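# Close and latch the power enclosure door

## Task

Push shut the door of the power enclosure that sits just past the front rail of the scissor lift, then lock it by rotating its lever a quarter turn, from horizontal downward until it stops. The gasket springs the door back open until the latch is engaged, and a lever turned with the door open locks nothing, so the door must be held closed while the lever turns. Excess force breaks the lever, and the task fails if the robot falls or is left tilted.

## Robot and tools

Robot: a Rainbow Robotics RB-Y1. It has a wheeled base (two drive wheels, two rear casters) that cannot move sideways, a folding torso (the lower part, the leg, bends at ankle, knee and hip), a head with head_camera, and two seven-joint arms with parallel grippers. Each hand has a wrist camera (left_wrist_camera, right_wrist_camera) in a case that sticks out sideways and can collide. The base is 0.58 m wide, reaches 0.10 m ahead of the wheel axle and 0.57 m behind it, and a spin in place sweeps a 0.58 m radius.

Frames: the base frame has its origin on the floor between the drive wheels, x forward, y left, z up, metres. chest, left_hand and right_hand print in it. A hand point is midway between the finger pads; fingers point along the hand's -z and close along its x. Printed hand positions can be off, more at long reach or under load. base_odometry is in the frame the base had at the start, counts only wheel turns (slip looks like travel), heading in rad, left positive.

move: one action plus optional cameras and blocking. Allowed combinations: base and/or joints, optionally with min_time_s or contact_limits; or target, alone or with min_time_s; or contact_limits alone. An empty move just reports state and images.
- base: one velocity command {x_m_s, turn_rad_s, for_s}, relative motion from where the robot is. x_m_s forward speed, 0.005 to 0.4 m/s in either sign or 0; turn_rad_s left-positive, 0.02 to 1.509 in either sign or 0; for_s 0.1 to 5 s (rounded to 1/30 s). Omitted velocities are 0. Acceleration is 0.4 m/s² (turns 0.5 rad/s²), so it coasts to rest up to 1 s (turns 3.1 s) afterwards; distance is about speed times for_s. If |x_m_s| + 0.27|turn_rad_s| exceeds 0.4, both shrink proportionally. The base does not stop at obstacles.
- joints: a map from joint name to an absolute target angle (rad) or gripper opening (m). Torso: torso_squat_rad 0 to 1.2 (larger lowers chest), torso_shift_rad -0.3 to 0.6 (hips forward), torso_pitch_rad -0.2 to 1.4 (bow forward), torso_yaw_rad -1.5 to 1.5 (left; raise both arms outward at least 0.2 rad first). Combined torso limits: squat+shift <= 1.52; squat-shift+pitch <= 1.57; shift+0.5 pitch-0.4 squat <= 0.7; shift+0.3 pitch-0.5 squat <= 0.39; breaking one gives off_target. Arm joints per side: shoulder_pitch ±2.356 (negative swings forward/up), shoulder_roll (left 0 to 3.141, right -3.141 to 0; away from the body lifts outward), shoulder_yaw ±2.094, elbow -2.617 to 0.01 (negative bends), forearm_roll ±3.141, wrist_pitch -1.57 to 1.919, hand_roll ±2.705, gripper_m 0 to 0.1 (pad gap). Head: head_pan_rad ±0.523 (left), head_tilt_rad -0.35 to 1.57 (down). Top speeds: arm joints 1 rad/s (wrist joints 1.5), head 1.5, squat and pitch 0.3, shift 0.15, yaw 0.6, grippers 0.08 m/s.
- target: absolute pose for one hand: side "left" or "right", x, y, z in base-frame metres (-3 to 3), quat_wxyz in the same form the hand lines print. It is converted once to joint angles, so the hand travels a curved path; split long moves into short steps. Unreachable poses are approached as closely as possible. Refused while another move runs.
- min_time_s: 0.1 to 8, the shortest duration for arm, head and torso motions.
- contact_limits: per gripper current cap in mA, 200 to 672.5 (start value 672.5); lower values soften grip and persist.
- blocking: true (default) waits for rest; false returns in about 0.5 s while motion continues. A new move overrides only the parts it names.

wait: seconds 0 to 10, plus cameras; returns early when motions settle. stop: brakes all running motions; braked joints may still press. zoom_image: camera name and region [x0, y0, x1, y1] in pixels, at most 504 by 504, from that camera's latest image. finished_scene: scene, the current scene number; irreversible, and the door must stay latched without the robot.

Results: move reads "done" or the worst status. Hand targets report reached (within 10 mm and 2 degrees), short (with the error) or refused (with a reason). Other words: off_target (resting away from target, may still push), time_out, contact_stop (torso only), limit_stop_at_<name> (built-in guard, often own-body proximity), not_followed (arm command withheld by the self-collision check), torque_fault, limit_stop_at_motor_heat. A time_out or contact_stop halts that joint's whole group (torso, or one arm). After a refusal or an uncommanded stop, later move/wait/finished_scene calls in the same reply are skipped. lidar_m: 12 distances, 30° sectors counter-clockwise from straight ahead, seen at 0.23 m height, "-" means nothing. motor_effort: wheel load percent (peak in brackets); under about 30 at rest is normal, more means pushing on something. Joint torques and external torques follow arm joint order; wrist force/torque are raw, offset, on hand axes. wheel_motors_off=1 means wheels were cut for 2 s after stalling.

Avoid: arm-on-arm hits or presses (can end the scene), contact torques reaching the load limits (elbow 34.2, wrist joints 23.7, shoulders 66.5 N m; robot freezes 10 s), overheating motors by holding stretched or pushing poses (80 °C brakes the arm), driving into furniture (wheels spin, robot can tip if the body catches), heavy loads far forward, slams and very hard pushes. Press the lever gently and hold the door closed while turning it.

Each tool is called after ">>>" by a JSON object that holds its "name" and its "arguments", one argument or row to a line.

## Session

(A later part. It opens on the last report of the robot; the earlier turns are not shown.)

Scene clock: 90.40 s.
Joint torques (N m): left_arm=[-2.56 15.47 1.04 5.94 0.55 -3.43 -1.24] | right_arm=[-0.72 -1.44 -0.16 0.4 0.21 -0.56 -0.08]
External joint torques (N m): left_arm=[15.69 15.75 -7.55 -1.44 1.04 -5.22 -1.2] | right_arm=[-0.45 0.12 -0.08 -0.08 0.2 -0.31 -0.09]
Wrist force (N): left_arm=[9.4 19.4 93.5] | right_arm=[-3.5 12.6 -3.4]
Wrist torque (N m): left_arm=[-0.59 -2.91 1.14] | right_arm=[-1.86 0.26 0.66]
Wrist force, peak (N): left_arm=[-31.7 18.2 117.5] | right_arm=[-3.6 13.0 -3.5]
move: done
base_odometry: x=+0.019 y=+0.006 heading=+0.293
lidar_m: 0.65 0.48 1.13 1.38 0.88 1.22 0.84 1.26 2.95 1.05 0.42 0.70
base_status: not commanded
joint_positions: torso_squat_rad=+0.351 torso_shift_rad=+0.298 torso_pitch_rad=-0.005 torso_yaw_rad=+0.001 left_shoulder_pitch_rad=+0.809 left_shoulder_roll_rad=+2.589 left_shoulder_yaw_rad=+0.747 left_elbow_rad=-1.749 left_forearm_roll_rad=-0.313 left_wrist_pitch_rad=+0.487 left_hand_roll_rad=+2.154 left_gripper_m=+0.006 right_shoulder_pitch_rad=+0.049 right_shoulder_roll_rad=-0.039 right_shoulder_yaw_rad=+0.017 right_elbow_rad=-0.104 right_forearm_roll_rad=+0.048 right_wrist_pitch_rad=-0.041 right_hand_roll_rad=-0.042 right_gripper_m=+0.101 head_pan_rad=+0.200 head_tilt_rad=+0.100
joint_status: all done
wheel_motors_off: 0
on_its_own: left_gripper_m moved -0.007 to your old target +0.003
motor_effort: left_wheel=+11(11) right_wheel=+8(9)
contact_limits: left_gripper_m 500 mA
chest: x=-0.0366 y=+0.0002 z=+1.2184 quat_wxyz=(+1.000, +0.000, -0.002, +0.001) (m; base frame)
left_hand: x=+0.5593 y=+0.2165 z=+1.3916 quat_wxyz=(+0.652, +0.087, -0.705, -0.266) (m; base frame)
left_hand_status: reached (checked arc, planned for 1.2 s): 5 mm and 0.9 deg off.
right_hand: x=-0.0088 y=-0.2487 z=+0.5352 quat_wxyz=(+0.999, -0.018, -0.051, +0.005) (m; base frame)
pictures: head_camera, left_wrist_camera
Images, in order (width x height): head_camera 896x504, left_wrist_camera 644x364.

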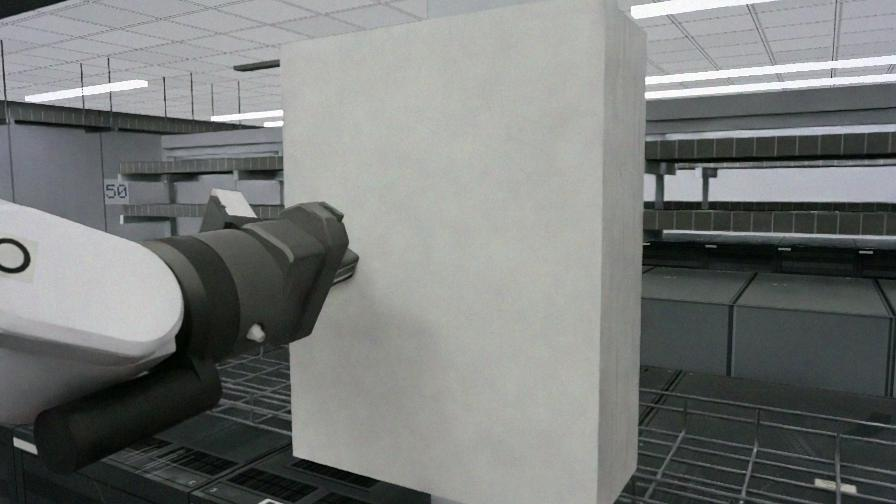

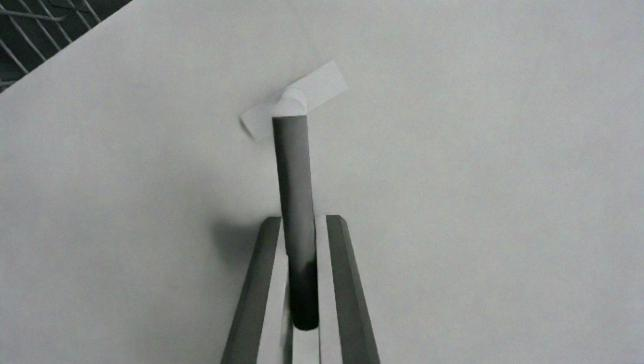

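>>> {"name": "move", "arguments": {
  "target": {"side":"left","x":0.5653,"y":0.2328,"z":1.372,"quat_wxyz":[0.5792,0.2418,-0.6644,-0.4056]},
  "min_time_s": 1.2,
  "cameras": ["left_wrist_camera"]
}}

>>> {"name": "move", "arguments": {
  "target": {"side":"left","x":0.5708,"y":0.251,"z":1.369,"quat_wxyz":[0.4777,0.3799,-0.5963,-0.5213]},
  "min_time_s": 1.2,
  "cameras": ["head_camera","left_wrist_camera"]
}}

Scene clock: 95.83 s.
Joint torques (N m): left_arm=[0.47 10.92 -3.06 10.57 2.06 -3.32 -1.11] | right_arm=[-0.64 -1.36 -0.12 0.19 0.14 -0.5 -0.07]
External joint torques (N m): left_arm=[19.02 10.97 -11.04 2.93 2.37 -5.26 -1.09] | right_arm=[-0.36 0.17 -0.04 -0.28 0.13 -0.25 -0.07]
Wrist force (N): left_arm=[17.4 17.5 101.5] | right_arm=[-3.0 12.3 -3.1]
Wrist torque (N m): left_arm=[-0.58 -3.33 1.12] | right_arm=[-1.82 0.32 0.69]
Wrist force, peak (N): left_arm=[17.7 16.9 102.7] | right_arm=[-3.0 13.1 -3.8]
move: done
base_odometry: x=+0.019 y=+0.006 heading=+0.293
lidar_m: 0.65 0.48 1.13 1.37 0.87 1.22 0.84 1.26 2.95 1.05 0.42 0.70
base_status: not commanded
joint_positions: torso_squat_rad=+0.351 torso_shift_rad=+0.298 torso_pitch_rad=-0.005 torso_yaw_rad=+0.001 left_shoulder_pitch_rad=+0.800 left_shoulder_roll_rad=+2.622 left_shoulder_yaw_rad=+0.636 left_elbow_rad=-1.723 left_forearm_roll_rad=-0.497 left_wrist_pitch_rad=+0.518 left_hand_roll_rad=+1.933 left_gripper_m=+0.006 right_shoulder_pitch_rad=+0.049 right_shoulder_roll_rad=-0.039 right_shoulder_yaw_rad=+0.017 right_elbow_rad=-0.104 right_forearm_roll_rad=+0.048 right_wrist_pitch_rad=-0.041 right_hand_roll_rad=-0.042 right_gripper_m=+0.101 head_pan_rad=+0.200 head_tilt_rad=+0.100
joint_status: all done
wheel_motors_off: 0
motor_effort: left_wheel=+10(11) right_wheel=+7(10)
contact_limits: left_gripper_m 500 mA
chest: x=-0.0369 y=+0.0000 z=+1.2184 quat_wxyz=(+1.000, +0.000, -0.003, +0.000) (m; base frame)
left_hand: x=+0.5642 y=+0.2314 z=+1.3767 quat_wxyz=(+0.577, +0.238, -0.669, -0.404) (m; base frame)
left_hand_status: reached (checked arc, planned for 1.2 s): 5 mm and 0.8 deg off.
right_hand: x=-0.0088 y=-0.2487 z=+0.5352 quat_wxyz=(+0.998, -0.018, -0.051, +0.005) (m; base frame)
pictures: left_wrist_camera
Images, in order (width x height): left_wrist_camera 644x364.

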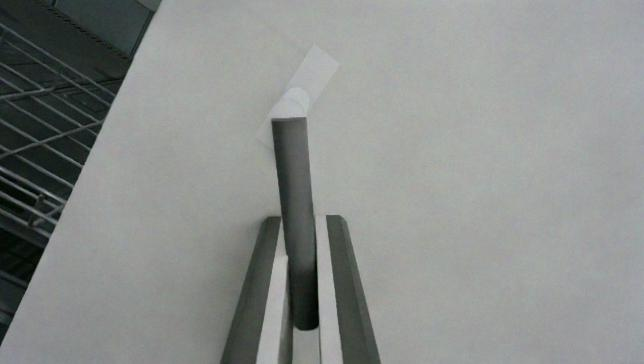

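Scene clock: 97.37 s.
Joint torques (N m): left_arm=[-6.82 7.23 0.91 17.31 2.8 -0.89 -0.96] | right_arm=[-0.69 -1.48 -0.1 0.16 0.07 -0.33 -0.11]
External joint torques (N m): left_arm=[12 6.88 -6.3 9.26 2.9 -2.9 -0.97] | right_arm=[-0.41 0.05 -0.02 -0.31 0.06 -0.09 -0.12]
Wrist force (N): left_arm=[17.4 11.5 105.1] | right_arm=[-3.1 12.6 -3.2]
Wrist torque (N m): left_arm=[-0.44 -3.08 0.98] | right_arm=[-1.87 0.31 0.68]
Wrist force, peak (N): left_arm=[20.0 7.4 113.0] | right_arm=[-3.5 12.9 -3.3]
move: done
base_odometry: x=+0.019 y=+0.006 heading=+0.293
lidar_m: 0.65 0.48 1.13 1.37 0.87 1.21 0.85 1.27 2.95 1.05 0.42 0.69
base_status: not commanded
joint_positions: torso_squat_rad=+0.351 torso_shift_rad=+0.297 torso_pitch_rad=-0.005 torso_yaw_rad=+0.001 left_shoulder_pitch_rad=+0.779 left_shoulder_roll_rad=+2.661 left_shoulder_yaw_rad=+0.522 left_elbow_rad=-1.674 left_forearm_roll_rad=-0.658 left_wrist_pitch_rad=+0.534 left_hand_roll_rad=+1.713 left_gripper_m=+0.006 right_shoulder_pitch_rad=+0.049 right_shoulder_roll_rad=-0.039 right_shoulder_yaw_rad=+0.017 right_elbow_rad=-0.104 right_forearm_roll_rad=+0.048 right_wrist_pitch_rad=-0.041 right_hand_roll_rad=-0.042 right_gripper_m=+0.101 head_pan_rad=+0.200 head_tilt_rad=+0.100
joint_status: all done
wheel_motors_off: 0
motor_effort: left_wheel=+10(11) right_wheel=+12(12)
contact_limits: left_gripper_m 500 mA
chest: x=-0.0369 y=-0.0001 z=+1.2184 quat_wxyz=(+1.000, +0.000, -0.003, +0.000) (m; base frame)
left_hand: x=+0.5700 y=+0.2495 z=+1.3711 quat_wxyz=(+0.476, +0.375, -0.600, -0.522) (m; base frame)
left_hand_status: reached (checked arc, planned for 1.2 s): 3 mm and 0.7 deg off.
right_hand: x=-0.0089 y=-0.2487 z=+0.5351 quat_wxyz=(+0.998, -0.018, -0.051, +0.005) (m; base frame)
pictures: head_camera, left_wrist_camera
Images, in order (width x height): head_camera 896x504, left_wrist_camera 644x364.

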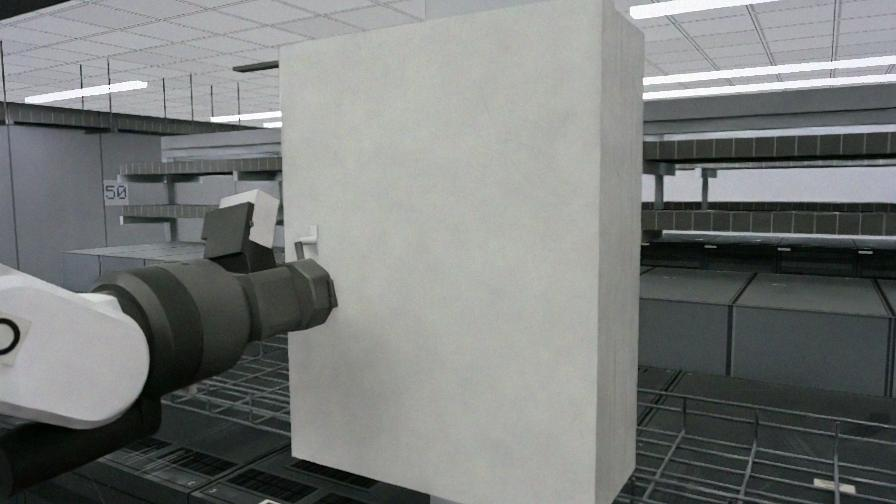

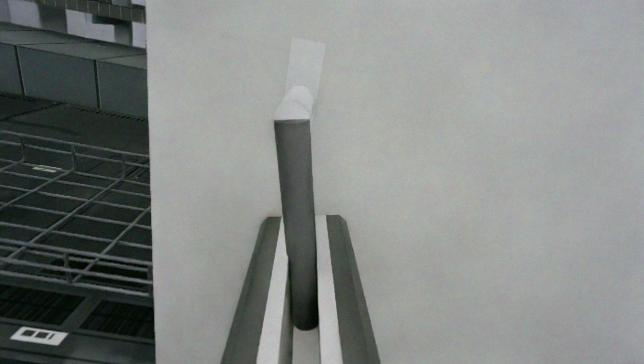

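>>> {"name": "move", "arguments": {
  "target": {"side":"left","x":0.5745,"y":0.2644,"z":1.371,"quat_wxyz":[0.3799,0.4777,-0.5213,-0.5963]},
  "min_time_s": 1.2,
  "cameras": ["head_camera","left_wrist_camera"]
}}

Scene clock: 100.40 s.
Joint torques (N m): left_arm=[-8.96 2.85 -1.04 23.3 4.13 -0.1 -1.31] | right_arm=[-0.35 -1.3 -0.36 0.17 0 -0.44 -0.07]
External joint torques (N m): left_arm=[10.04 2.21 -7.44 14.82 4.05 -2.09 -1.34] | right_arm=[-0.07 0.21 -0.29 -0.31 -0.01 -0.19 -0.08]
Wrist force (N): left_arm=[30.9 14.2 108.9] | right_arm=[-3.5 12.4 -3.4]
Wrist torque (N m): left_arm=[-0.37 -2.70 1.23] | right_arm=[-1.83 0.24 0.69]
Wrist force, peak (N): left_arm=[15.8 3.6 115.6] | right_arm=[-3.4 12.8 -4.0]
move: done
base_odometry: x=+0.019 y=+0.006 heading=+0.293
lidar_m: 0.65 0.48 1.13 1.37 0.88 1.22 0.84 1.26 2.95 1.05 0.42 0.69
base_status: not commanded
joint_positions: torso_squat_rad=+0.351 torso_shift_rad=+0.298 torso_pitch_rad=-0.005 torso_yaw_rad=+0.001 left_shoulder_pitch_rad=+0.752 left_shoulder_roll_rad=+2.704 left_shoulder_yaw_rad=+0.424 left_elbow_rad=-1.635 left_forearm_roll_rad=-0.759 left_wrist_pitch_rad=+0.558 left_hand_roll_rad=+1.525 left_gripper_m=+0.007 right_shoulder_pitch_rad=+0.049 right_shoulder_roll_rad=-0.039 right_shoulder_yaw_rad=+0.017 right_elbow_rad=-0.104 right_forearm_roll_rad=+0.048 right_wrist_pitch_rad=-0.041 right_hand_roll_rad=-0.042 right_gripper_m=+0.101 head_pan_rad=+0.200 head_tilt_rad=+0.100
joint_status: all done
wheel_motors_off: 0
motor_effort: left_wheel=+9(10) right_wheel=+14(16)
contact_limits: left_gripper_m 500 mA
chest: x=-0.0368 y=-0.0004 z=+1.2184 quat_wxyz=(+1.000, +0.000, -0.003, +0.000) (m; base frame)
left_hand: x=+0.5739 y=+0.2618 z=+1.3719 quat_wxyz=(+0.378, +0.474, -0.524, -0.598) (m; base frame)
left_hand_status: reached (checked arc, planned for 1.2 s): 3 mm and 0.6 deg off.
right_hand: x=-0.0089 y=-0.2487 z=+0.5350 quat_wxyz=(+0.999, -0.018, -0.051, +0.005) (m; base frame)
pictures: head_camera, left_wrist_camera
Images, in order (width x height): head_camera 896x504, left_wrist_camera 644x364.

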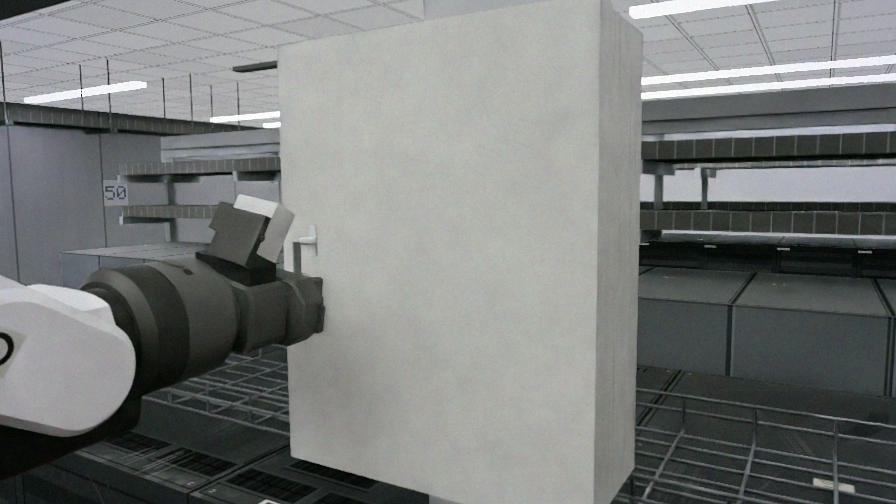

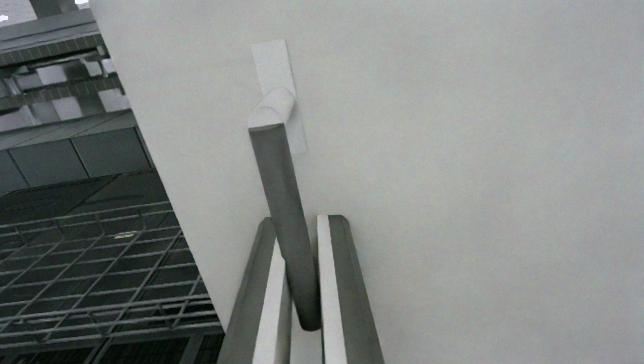

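>>> {"name": "move", "arguments": {
  "target": {"side":"left","x":0.566,"y":0.262,"z":1.372,"quat_wxyz":[0.4177,0.4484,-0.5494,-0.5682]}
}}

>>> {"name": "move", "arguments": {
  "joints": {"left_gripper_m":0.07}
}}

>>> {"name": "move", "arguments": {
  "target": {"side":"left","x":0.48,"y":0.28,"z":1.37,"quat_wxyz":[0.4177,0.4484,-0.5494,-0.5682]},
  "cameras": ["head_camera","left_wrist_camera"]
}}

>>> {"name": "zoom_image", "arguments": {
  "camera": "head_camera",
  "region": [250, 200, 370, 300]
}}

Scene clock: 104.20 s.
Joint torques (N m): left_arm=[-8.31 2.03 0.41 10.59 1.76 -0.61 -0.38] | right_arm=[-0.33 -1.69 -0.18 0.32 0.09 -0.71 -0.17]
External joint torques (N m): left_arm=[10.25 1.04 -6.28 2.33 1.77 -2.62 -0.4] | right_arm=[-0.16 -0.18 -0.1 -0.19 0.08 -0.47 -0.18]
Wrist force (N): left_arm=[8.0 17.1 53.8] | right_arm=[-3.5 12.6 -3.4]
Wrist torque (N m): left_arm=[-0.63 -1.81 0.56] | right_arm=[-1.88 0.23 0.67]
Wrist force, peak (N): left_arm=[31.0 14.1 109.8] | right_arm=[-3.2 13.0 -3.5]
move: done
base_odometry: x=+0.019 y=+0.006 heading=+0.293
lidar_m: 0.65 0.47 1.13 1.37 0.88 1.21 0.85 1.27 2.95 1.05 0.42 0.70
base_status: not commanded
joint_positions: torso_squat_rad=+0.350 torso_shift_rad=+0.299 torso_pitch_rad=-0.003 torso_yaw_rad=+0.000 left_shoulder_pitch_rad=+0.731 left_shoulder_roll_rad=+2.676 left_shoulder_yaw_rad=+0.434 left_elbow_rad=-1.685 left_forearm_roll_rad=-0.698 left_wrist_pitch_rad=+0.567 left_hand_roll_rad=+1.560 left_gripper_m=+0.005 right_shoulder_pitch_rad=+0.049 right_shoulder_roll_rad=-0.039 right_shoulder_yaw_rad=+0.017 right_elbow_rad=-0.104 right_forearm_roll_rad=+0.048 right_wrist_pitch_rad=-0.041 right_hand_roll_rad=-0.042 right_gripper_m=+0.101 head_pan_rad=+0.200 head_tilt_rad=+0.100
joint_status: all done
wheel_motors_off: 0
motor_effort: left_wheel=-1(9) right_wheel=+15(19)
contact_limits: left_gripper_m 500 mA
chest: x=-0.0353 y=-0.0003 z=+1.2183 quat_wxyz=(+1.000, +0.000, -0.001, +0.000) (m; base frame)
left_hand: x=+0.5680 y=+0.2603 z=+1.3721 quat_wxyz=(+0.414, +0.446, -0.551, -0.570) (m; base frame)
left_hand_status: reached (checked arc, planned for 0.3 s): 3 mm and 0.6 deg off.
right_hand: x=-0.0091 y=-0.2487 z=+0.5348 quat_wxyz=(+0.999, -0.018, -0.050, +0.005) (m; base frame)

Scene clock: 105.47 s.
Joint torques (N m): left_arm=[-18.94 13.47 17.37 5.5 -1.38 1.34 -0.31] | right_arm=[-0.25 -1.3 0.13 -0.01 0.01 -0.53 -0.06]
External joint torques (N m): left_arm=[-0.37 12.39 10.66 -2.73 -1.37 -0.67 -0.33] | right_arm=[-0.08 0.26 0.21 -0.52 0 -0.29 -0.06]
Wrist force (N): left_arm=[-26.2 6.2 60.7] | right_arm=[-3.1 12.7 -3.0]
Wrist torque (N m): left_arm=[-0.55 -3.02 0.33] | right_arm=[-1.86 0.29 0.70]
Wrist force, peak (N): left_arm=[-25.9 5.4 61.8] | right_arm=[-3.6 12.7 -3.3]
move: done
base_odometry: x=+0.019 y=+0.006 heading=+0.293
lidar_m: 0.65 0.48 1.13 1.37 0.88 1.22 0.85 1.26 2.95 1.05 0.42 0.70
base_status: not commanded
joint_positions: torso_squat_rad=+0.350 torso_shift_rad=+0.299 torso_pitch_rad=-0.002 torso_yaw_rad=+0.001 left_shoulder_pitch_rad=+0.733 left_shoulder_roll_rad=+2.673 left_shoulder_yaw_rad=+0.430 left_elbow_rad=-1.684 left_forearm_roll_rad=-0.698 left_wrist_pitch_rad=+0.566 left_hand_roll_rad=+1.560 left_gripper_m=+0.070 right_shoulder_pitch_rad=+0.049 right_shoulder_roll_rad=-0.039 right_shoulder_yaw_rad=+0.017 right_elbow_rad=-0.104 right_forearm_roll_rad=+0.048 right_wrist_pitch_rad=-0.041 right_hand_roll_rad=-0.042 right_gripper_m=+0.101 head_pan_rad=+0.200 head_tilt_rad=+0.100
joint_status: all done
wheel_motors_off: 0
motor_effort: left_wheel=+0(1) right_wheel=+6(16)
contact_limits: left_gripper_m 500 mA
chest: x=-0.0350 y=+0.0005 z=+1.2182 quat_wxyz=(+1.000, +0.000, -0.001, +0.000) (m; base frame)
left_hand: x=+0.5685 y=+0.2655 z=+1.3693 quat_wxyz=(+0.418, +0.446, -0.549, -0.569) (m; base frame)
right_hand: x=-0.0090 y=-0.2487 z=+0.5351 quat_wxyz=(+0.999, -0.019, -0.050, +0.005) (m; base frame)

Scene clock: 106.83 s.
Joint torques (N m): left_arm=[-14.4 7.07 8.65 5.95 -0.4 1.65 0.14] | right_arm=[-0.04 -1.39 0.15 0.4 0.11 -0.38 0.02]
External joint torques (N m): left_arm=[-1.13 -0.28 0.25 -0.53 -0.05 -0.27 0.13] | right_arm=[0.04 0.13 0.23 -0.14 0.11 -0.15 0.01]
Wrist force (N): left_arm=[-7.2 3.2 10.5] | right_arm=[-3.6 12.5 -3.5]
Wrist torque (N m): left_arm=[-0.16 -1.57 0.38] | right_arm=[-1.83 0.23 0.69]
Wrist force, peak (N): left_arm=[-25.8 5.4 60.5] | right_arm=[-3.1 13.1 -3.8]
move: done
base_odometry: x=+0.019 y=+0.006 heading=+0.293
lidar_m: 0.65 0.48 1.13 1.37 0.87 1.22 0.84 1.26 2.95 1.05 0.42 0.69
base_status: not commanded
joint_positions: torso_squat_rad=+0.350 torso_shift_rad=+0.300 torso_pitch_rad=+0.000 torso_yaw_rad=+0.000 left_shoulder_pitch_rad=+0.373 left_shoulder_roll_rad=+2.376 left_shoulder_yaw_rad=+0.217 left_elbow_rad=-2.082 left_forearm_roll_rad=-0.584 left_wrist_pitch_rad=+0.570 left_hand_roll_rad=+1.216 left_gripper_m=+0.070 right_shoulder_pitch_rad=+0.049 right_shoulder_roll_rad=-0.039 right_shoulder_yaw_rad=+0.017 right_elbow_rad=-0.104 right_forearm_roll_rad=+0.048 right_wrist_pitch_rad=-0.041 right_hand_roll_rad=-0.042 right_gripper_m=+0.101 head_pan_rad=+0.200 head_tilt_rad=+0.100
joint_status: all done
wheel_motors_off: 0
motor_effort: left_wheel=-12(13) right_wheel=+9(16)
contact_limits: left_gripper_m 500 mA
chest: x=-0.0338 y=-0.0001 z=+1.2181 quat_wxyz=(+1.000, +0.000, +0.000, +0.000) (m; base frame)
left_hand: x=+0.4818 y=+0.2790 z=+1.3690 quat_wxyz=(+0.417, +0.447, -0.550, -0.569) (m; base frame)
left_hand_status: reached (checked arc, planned for 0.7 s): 2 mm and 0.2 deg off.
right_hand: x=-0.0094 y=-0.2488 z=+0.5347 quat_wxyz=(+0.999, -0.018, -0.049, +0.005) (m; base frame)
pictures: head_camera, left_wrist_camera
Images, in order (width x height): head_camera 896x504, left_wrist_camera 644x364.

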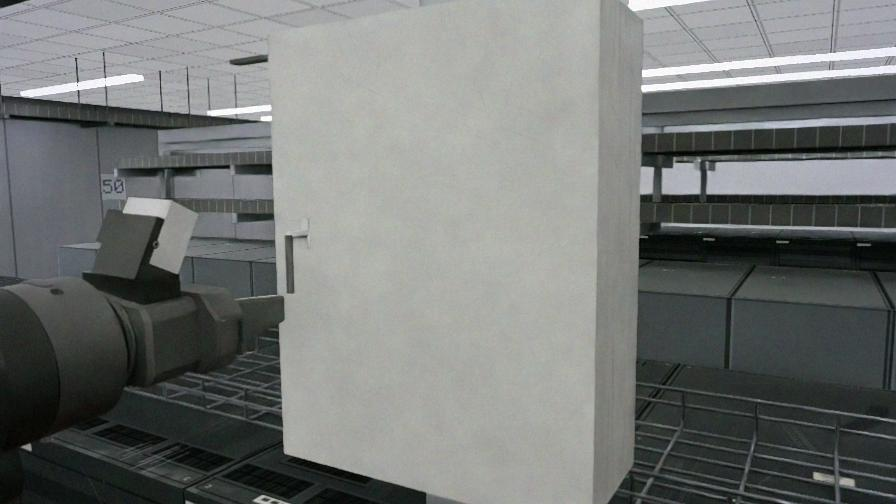

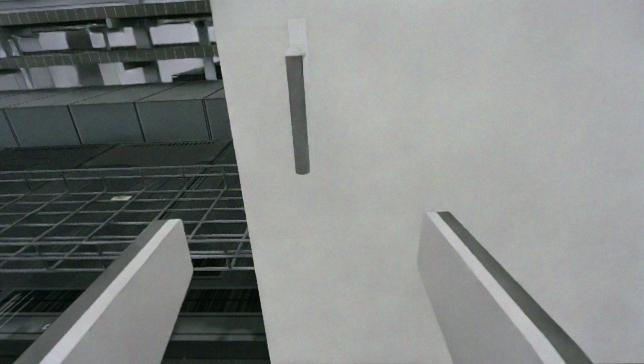

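Scaled by 4.200.

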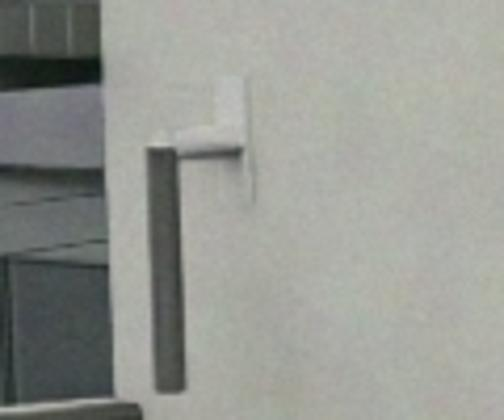

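>>> {"name": "move", "arguments": {
  "target": {"side":"left","x":0.556,"y":0.264,"z":1.371,"quat_wxyz":[0.4177,0.4484,-0.5494,-0.5682]}
}}

>>> {"name": "move", "arguments": {
  "joints": {"left_gripper_m":0.003},
  "contact_limits": {"left_gripper_m":300}
}}

>>> {"name": "move", "arguments": {
  "target": {"side":"left","x":0.540,"y":0.269,"z":1.371,"quat_wxyz":[0.4177,0.4484,-0.5494,-0.5682]},
  "cameras": ["head_camera","left_wrist_camera"]
}}

Scene clock: 113.50 s.
Joint torques (N m): left_arm=[-16.3 0.98 6.81 7.55 -0.1 1.67 -0.44] | right_arm=[-0.22 -1.12 -0.43 0.13 0.09 -0.47 -0.03]
External joint torques (N m): left_arm=[1.4 -0.94 -0.21 -0.41 -0.01 -0.35 -0.46] | right_arm=[-0.14 0.4 -0.35 -0.42 0.08 -0.24 -0.04]
Wrist force (N): left_arm=[-7.4 3.4 10.2] | right_arm=[-3.7 12.8 -3.5]
Wrist torque (N m): left_arm=[-0.16 -1.58 0.39] | right_arm=[-1.87 0.23 0.66]
Wrist force, peak (N): left_arm=[-8.2 3.1 10.1] | right_arm=[-3.7 13.1 -3.2]
move: done
base_odometry: x=+0.019 y=+0.006 heading=+0.293
lidar_m: 0.65 0.48 1.13 1.37 0.88 1.22 0.84 1.26 2.95 1.05 0.42 0.70
base_status: not commanded
joint_positions: torso_squat_rad=+0.350 torso_shift_rad=+0.300 torso_pitch_rad=+0.000 torso_yaw_rad=+0.000 left_shoulder_pitch_rad=+0.681 left_shoulder_roll_rad=+2.629 left_shoulder_yaw_rad=+0.415 left_elbow_rad=-1.765 left_forearm_roll_rad=-0.644 left_wrist_pitch_rad=+0.579 left_hand_roll_rad=+1.472 left_gripper_m=+0.070 right_shoulder_pitch_rad=+0.049 right_shoulder_roll_rad=-0.039 right_shoulder_yaw_rad=+0.017 right_elbow_rad=-0.104 right_forearm_roll_rad=+0.048 right_wrist_pitch_rad=-0.041 right_hand_roll_rad=-0.042 right_gripper_m=+0.101 head_pan_rad=+0.200 head_tilt_rad=+0.100
joint_status: all done
wheel_motors_off: 0
motor_effort: left_wheel=-13(13) right_wheel=+10(12)
contact_limits: left_gripper_m 500 mA
chest: x=-0.0337 y=-0.0002 z=+1.2181 quat_wxyz=(+1.000, +0.000, +0.000, +0.000) (m; base frame)
left_hand: x=+0.5555 y=+0.2637 z=+1.3711 quat_wxyz=(+0.418, +0.449, -0.549, -0.568) (m; base frame)
left_hand_status: reached (checked arc, planned for 0.6 s): 1 mm and 0.1 deg off.
right_hand: x=-0.0094 y=-0.2488 z=+0.5347 quat_wxyz=(+0.999, -0.018, -0.049, +0.005) (m; base frame)

Scene clock: 114.77 s.
Joint torques (N m): left_arm=[-16.49 -0.11 4.3 9.95 0.79 2.01 -0.43] | right_arm=[0.06 -0.98 -0.11 0.44 0.35 -0.56 -0.01]
External joint torques (N m): left_arm=[1.2 -2.02 -2.73 2 0.88 0 -0.45] | right_arm=[0.13 0.53 -0.03 -0.11 0.34 -0.32 -0.02]
Wrist force (N): left_arm=[0.3 2.2 11.8] | right_arm=[-3.7 12.6 -3.2]
Wrist torque (N m): left_arm=[-0.22 -1.68 0.50] | right_arm=[-1.84 0.23 0.68]
Wrist force, peak (N): left_arm=[3.8 2.1 13.8] | right_arm=[-3.6 12.8 -3.4]
move: done
base_odometry: x=+0.019 y=+0.006 heading=+0.293
lidar_m: 0.65 0.48 1.13 1.37 0.87 1.22 0.85 1.26 2.95 1.05 0.42 0.70
base_status: not commanded
joint_positions: torso_squat_rad=+0.350 torso_shift_rad=+0.300 torso_pitch_rad=+0.000 torso_yaw_rad=+0.000 left_shoulder_pitch_rad=+0.681 left_shoulder_roll_rad=+2.629 left_shoulder_yaw_rad=+0.416 left_elbow_rad=-1.766 left_forearm_roll_rad=-0.644 left_wrist_pitch_rad=+0.578 left_hand_roll_rad=+1.472 left_gripper_m=+0.006 right_shoulder_pitch_rad=+0.049 right_shoulder_roll_rad=-0.039 right_shoulder_yaw_rad=+0.017 right_elbow_rad=-0.104 right_forearm_roll_rad=+0.048 right_wrist_pitch_rad=-0.041 right_hand_roll_rad=-0.042 right_gripper_m=+0.101 head_pan_rad=+0.200 head_tilt_rad=+0.100
joint_status: all done
wheel_motors_off: 0
motor_effort: left_wheel=-13(13) right_wheel=+12(13)
contact_limits: left_gripper_m 300 mA
chest: x=-0.0337 y=-0.0003 z=+1.2181 quat_wxyz=(+1.000, +0.000, +0.000, +0.000) (m; base frame)
left_hand: x=+0.5553 y=+0.2630 z=+1.3710 quat_wxyz=(+0.418, +0.449, -0.549, -0.568) (m; base frame)
right_hand: x=-0.0094 y=-0.2488 z=+0.5346 quat_wxyz=(+0.999, -0.018, -0.049, +0.005) (m; base frame)

Scene clock: 115.80 s.
Joint torques (N m): left_arm=[-16.86 2.3 6.93 7.81 0.07 1.69 -0.3] | right_arm=[-0.25 -1.33 -0.12 0.28 0.11 -0.53 -0.1]
External joint torques (N m): left_arm=[-0.08 -0.77 -0.42 0.14 0.2 -0.32 -0.32] | right_arm=[-0.17 0.18 -0.04 -0.26 0.1 -0.3 -0.1]
Wrist force (N): left_arm=[-6.1 4.2 14.3] | right_arm=[-3.2 12.5 -3.4]
Wrist torque (N m): left_arm=[-0.17 -1.54 0.38] | right_arm=[-1.84 0.28 0.70]
Wrist force, peak (N): left_arm=[-4.2 6.1 24.9] | right_arm=[-3.6 12.9 -3.5]
move: done
base_odometry: x=+0.019 y=+0.006 heading=+0.293
lidar_m: 0.65 0.48 1.13 1.37 0.88 1.22 0.84 1.26 2.95 1.05 0.42 0.70
base_status: not commanded
joint_positions: torso_squat_rad=+0.350 torso_shift_rad=+0.300 torso_pitch_rad=+0.000 torso_yaw_rad=+0.000 left_shoulder_pitch_rad=+0.628 left_shoulder_roll_rad=+2.575 left_shoulder_yaw_rad=+0.383 left_elbow_rad=-1.833 left_forearm_roll_rad=-0.648 left_wrist_pitch_rad=+0.582 left_hand_roll_rad=+1.436 left_gripper_m=+0.003 right_shoulder_pitch_rad=+0.049 right_shoulder_roll_rad=-0.039 right_shoulder_yaw_rad=+0.017 right_elbow_rad=-0.104 right_forearm_roll_rad=+0.048 right_wrist_pitch_rad=-0.041 right_hand_roll_rad=-0.042 right_gripper_m=+0.101 head_pan_rad=+0.200 head_tilt_rad=+0.100
joint_status: all done
wheel_motors_off: 0
motor_effort: left_wheel=-14(17) right_wheel=+11(15)
contact_limits: left_gripper_m 300 mA
chest: x=-0.0338 y=-0.0002 z=+1.2181 quat_wxyz=(+1.000, +0.000, +0.000, +0.000) (m; base frame)
left_hand: x=+0.5399 y=+0.2690 z=+1.3711 quat_wxyz=(+0.417, +0.448, -0.550, -0.568) (m; base frame)
left_hand_status: reached (checked arc, planned for 0.3 s): 0 mm and 0.0 deg off.
right_hand: x=-0.0094 y=-0.2488 z=+0.5347 quat_wxyz=(+0.999, -0.018, -0.049, +0.005) (m; base frame)
pictures: head_camera, left_wrist_camera
Images, in order (width x height): head_camera 896x504, left_wrist_camera 644x364.

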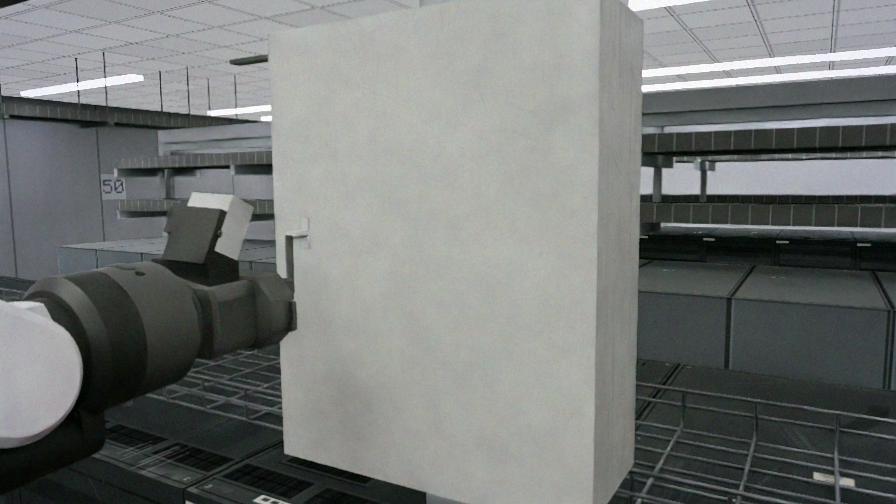

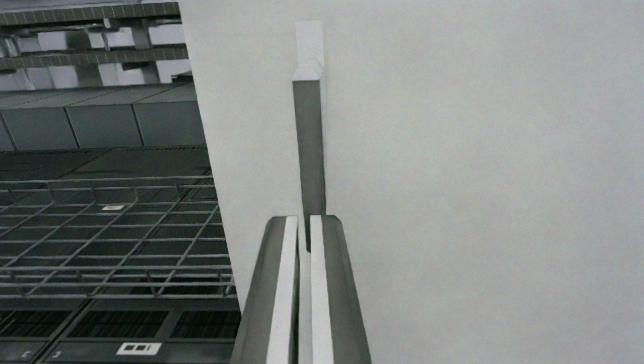

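>>> {"name": "move", "arguments": {
  "joints": {"left_gripper_m":0.07}
}}

>>> {"name": "move", "arguments": {
  "target": {"side":"left","x":0.47,"y":0.28,"z":1.371,"quat_wxyz":[0.4177,0.4484,-0.5494,-0.5682]}
}}

>>> {"name": "finished_scene", "arguments": {
  "scene": 2
}}

Scene clock: 119.77 s.
Joint torques (N m): left_arm=[-16.41 2.22 7.16 7.54 -0.05 1.6 -0.37] | right_arm=[0.1 -1.18 0.06 0.31 0.1 -0.55 -0.14]
External joint torques (N m): left_arm=[0.37 -0.85 -0.2 -0.13 0.08 -0.41 -0.39] | right_arm=[0.18 0.33 0.14 -0.23 0.09 -0.31 -0.14]
Wrist force (N): left_arm=[-7.4 3.4 9.9] | right_arm=[-2.9 12.4 -3.5]
Wrist torque (N m): left_arm=[-0.17 -1.57 0.36] | right_arm=[-1.84 0.33 0.67]
Wrist force, peak (N): left_arm=[-7.0 3.4 15.6] | right_arm=[-3.5 13.1 -3.8]
move: done
base_odometry: x=+0.019 y=+0.006 heading=+0.293
lidar_m: 0.65 0.48 1.13 1.37 0.88 1.22 0.84 1.27 2.95 1.05 0.42 0.69
base_status: not commanded
joint_positions: torso_squat_rad=+0.350 torso_shift_rad=+0.300 torso_pitch_rad=+0.000 torso_yaw_rad=+0.000 left_shoulder_pitch_rad=+0.628 left_shoulder_roll_rad=+2.575 left_shoulder_yaw_rad=+0.382 left_elbow_rad=-1.833 left_forearm_roll_rad=-0.648 left_wrist_pitch_rad=+0.582 left_hand_roll_rad=+1.436 left_gripper_m=+0.070 right_shoulder_pitch_rad=+0.049 right_shoulder_roll_rad=-0.039 right_shoulder_yaw_rad=+0.017 right_elbow_rad=-0.104 right_forearm_roll_rad=+0.048 right_wrist_pitch_rad=-0.041 right_hand_roll_rad=-0.042 right_gripper_m=+0.101 head_pan_rad=+0.200 head_tilt_rad=+0.100
joint_status: all done
wheel_motors_off: 0
motor_effort: left_wheel=-14(14) right_wheel=+13(14)
contact_limits: left_gripper_m 300 mA
chest: x=-0.0338 y=-0.0002 z=+1.2181 quat_wxyz=(+1.000, +0.000, +0.000, +0.000) (m; base frame)
left_hand: x=+0.5399 y=+0.2690 z=+1.3711 quat_wxyz=(+0.418, +0.448, -0.550, -0.568) (m; base frame)
right_hand: x=-0.0094 y=-0.2488 z=+0.5347 quat_wxyz=(+0.999, -0.018, -0.049, +0.005) (m; base frame)

Scene clock: 120.77 s.
Joint torques (N m): left_arm=[-13.6 7.82 8.82 5.51 -0.39 1.57 0] | right_arm=[0.12 -1.42 -0.12 0.25 0.07 -0.45 -0.06]
External joint torques (N m): left_arm=[-1.02 -0.46 0.08 -0.62 0.01 -0.3 -0.02] | right_arm=[0.2 0.1 -0.04 -0.29 0.06 -0.21 -0.06]
Wrist force (N): left_arm=[-6.8 3.3 10.4] | right_arm=[-3.3 12.3 -3.3]
Wrist torque (N m): left_arm=[-0.17 -1.51 0.37] | right_arm=[-1.81 0.28 0.70]
Wrist force, peak (N): left_arm=[-7.2 5.1 10.5] | right_arm=[-2.9 12.8 -3.6]
move: done
base_odometry: x=+0.019 y=+0.006 heading=+0.293
lidar_m: 0.65 0.48 1.13 1.37 0.88 1.22 0.84 1.27 2.95 1.05 0.42 0.70
base_status: not commanded
joint_positions: torso_squat_rad=+0.350 torso_shift_rad=+0.300 torso_pitch_rad=+0.000 torso_yaw_rad=+0.000 left_shoulder_pitch_rad=+0.312 left_shoulder_roll_rad=+2.318 left_shoulder_yaw_rad=+0.184 left_elbow_rad=-2.124 left_forearm_roll_rad=-0.565 left_wrist_pitch_rad=+0.555 left_hand_roll_rad=+1.153 left_gripper_m=+0.070 right_shoulder_pitch_rad=+0.049 right_shoulder_roll_rad=-0.039 right_shoulder_yaw_rad=+0.017 right_elbow_rad=-0.104 right_forearm_roll_rad=+0.048 right_wrist_pitch_rad=-0.041 right_hand_roll_rad=-0.042 right_gripper_m=+0.101 head_pan_rad=+0.200 head_tilt_rad=+0.100
joint_status: all done
wheel_motors_off: 0
motor_effort: left_wheel=-13(14) right_wheel=+10(14)
contact_limits: left_gripper_m 300 mA
chest: x=-0.0338 y=-0.0001 z=+1.2181 quat_wxyz=(+1.000, +0.000, +0.000, +0.000) (m; base frame)
left_hand: x=+0.4707 y=+0.2796 z=+1.3704 quat_wxyz=(+0.415, +0.447, -0.553, -0.568) (m; base frame)
left_hand_status: reached (checked arc, planned for 0.6 s): 1 mm and 0.6 deg off.
right_hand: x=-0.0094 y=-0.2488 z=+0.5347 quat_wxyz=(+0.999, -0.018, -0.049, +0.005) (m; base frame)

The scene is finished: the task was done.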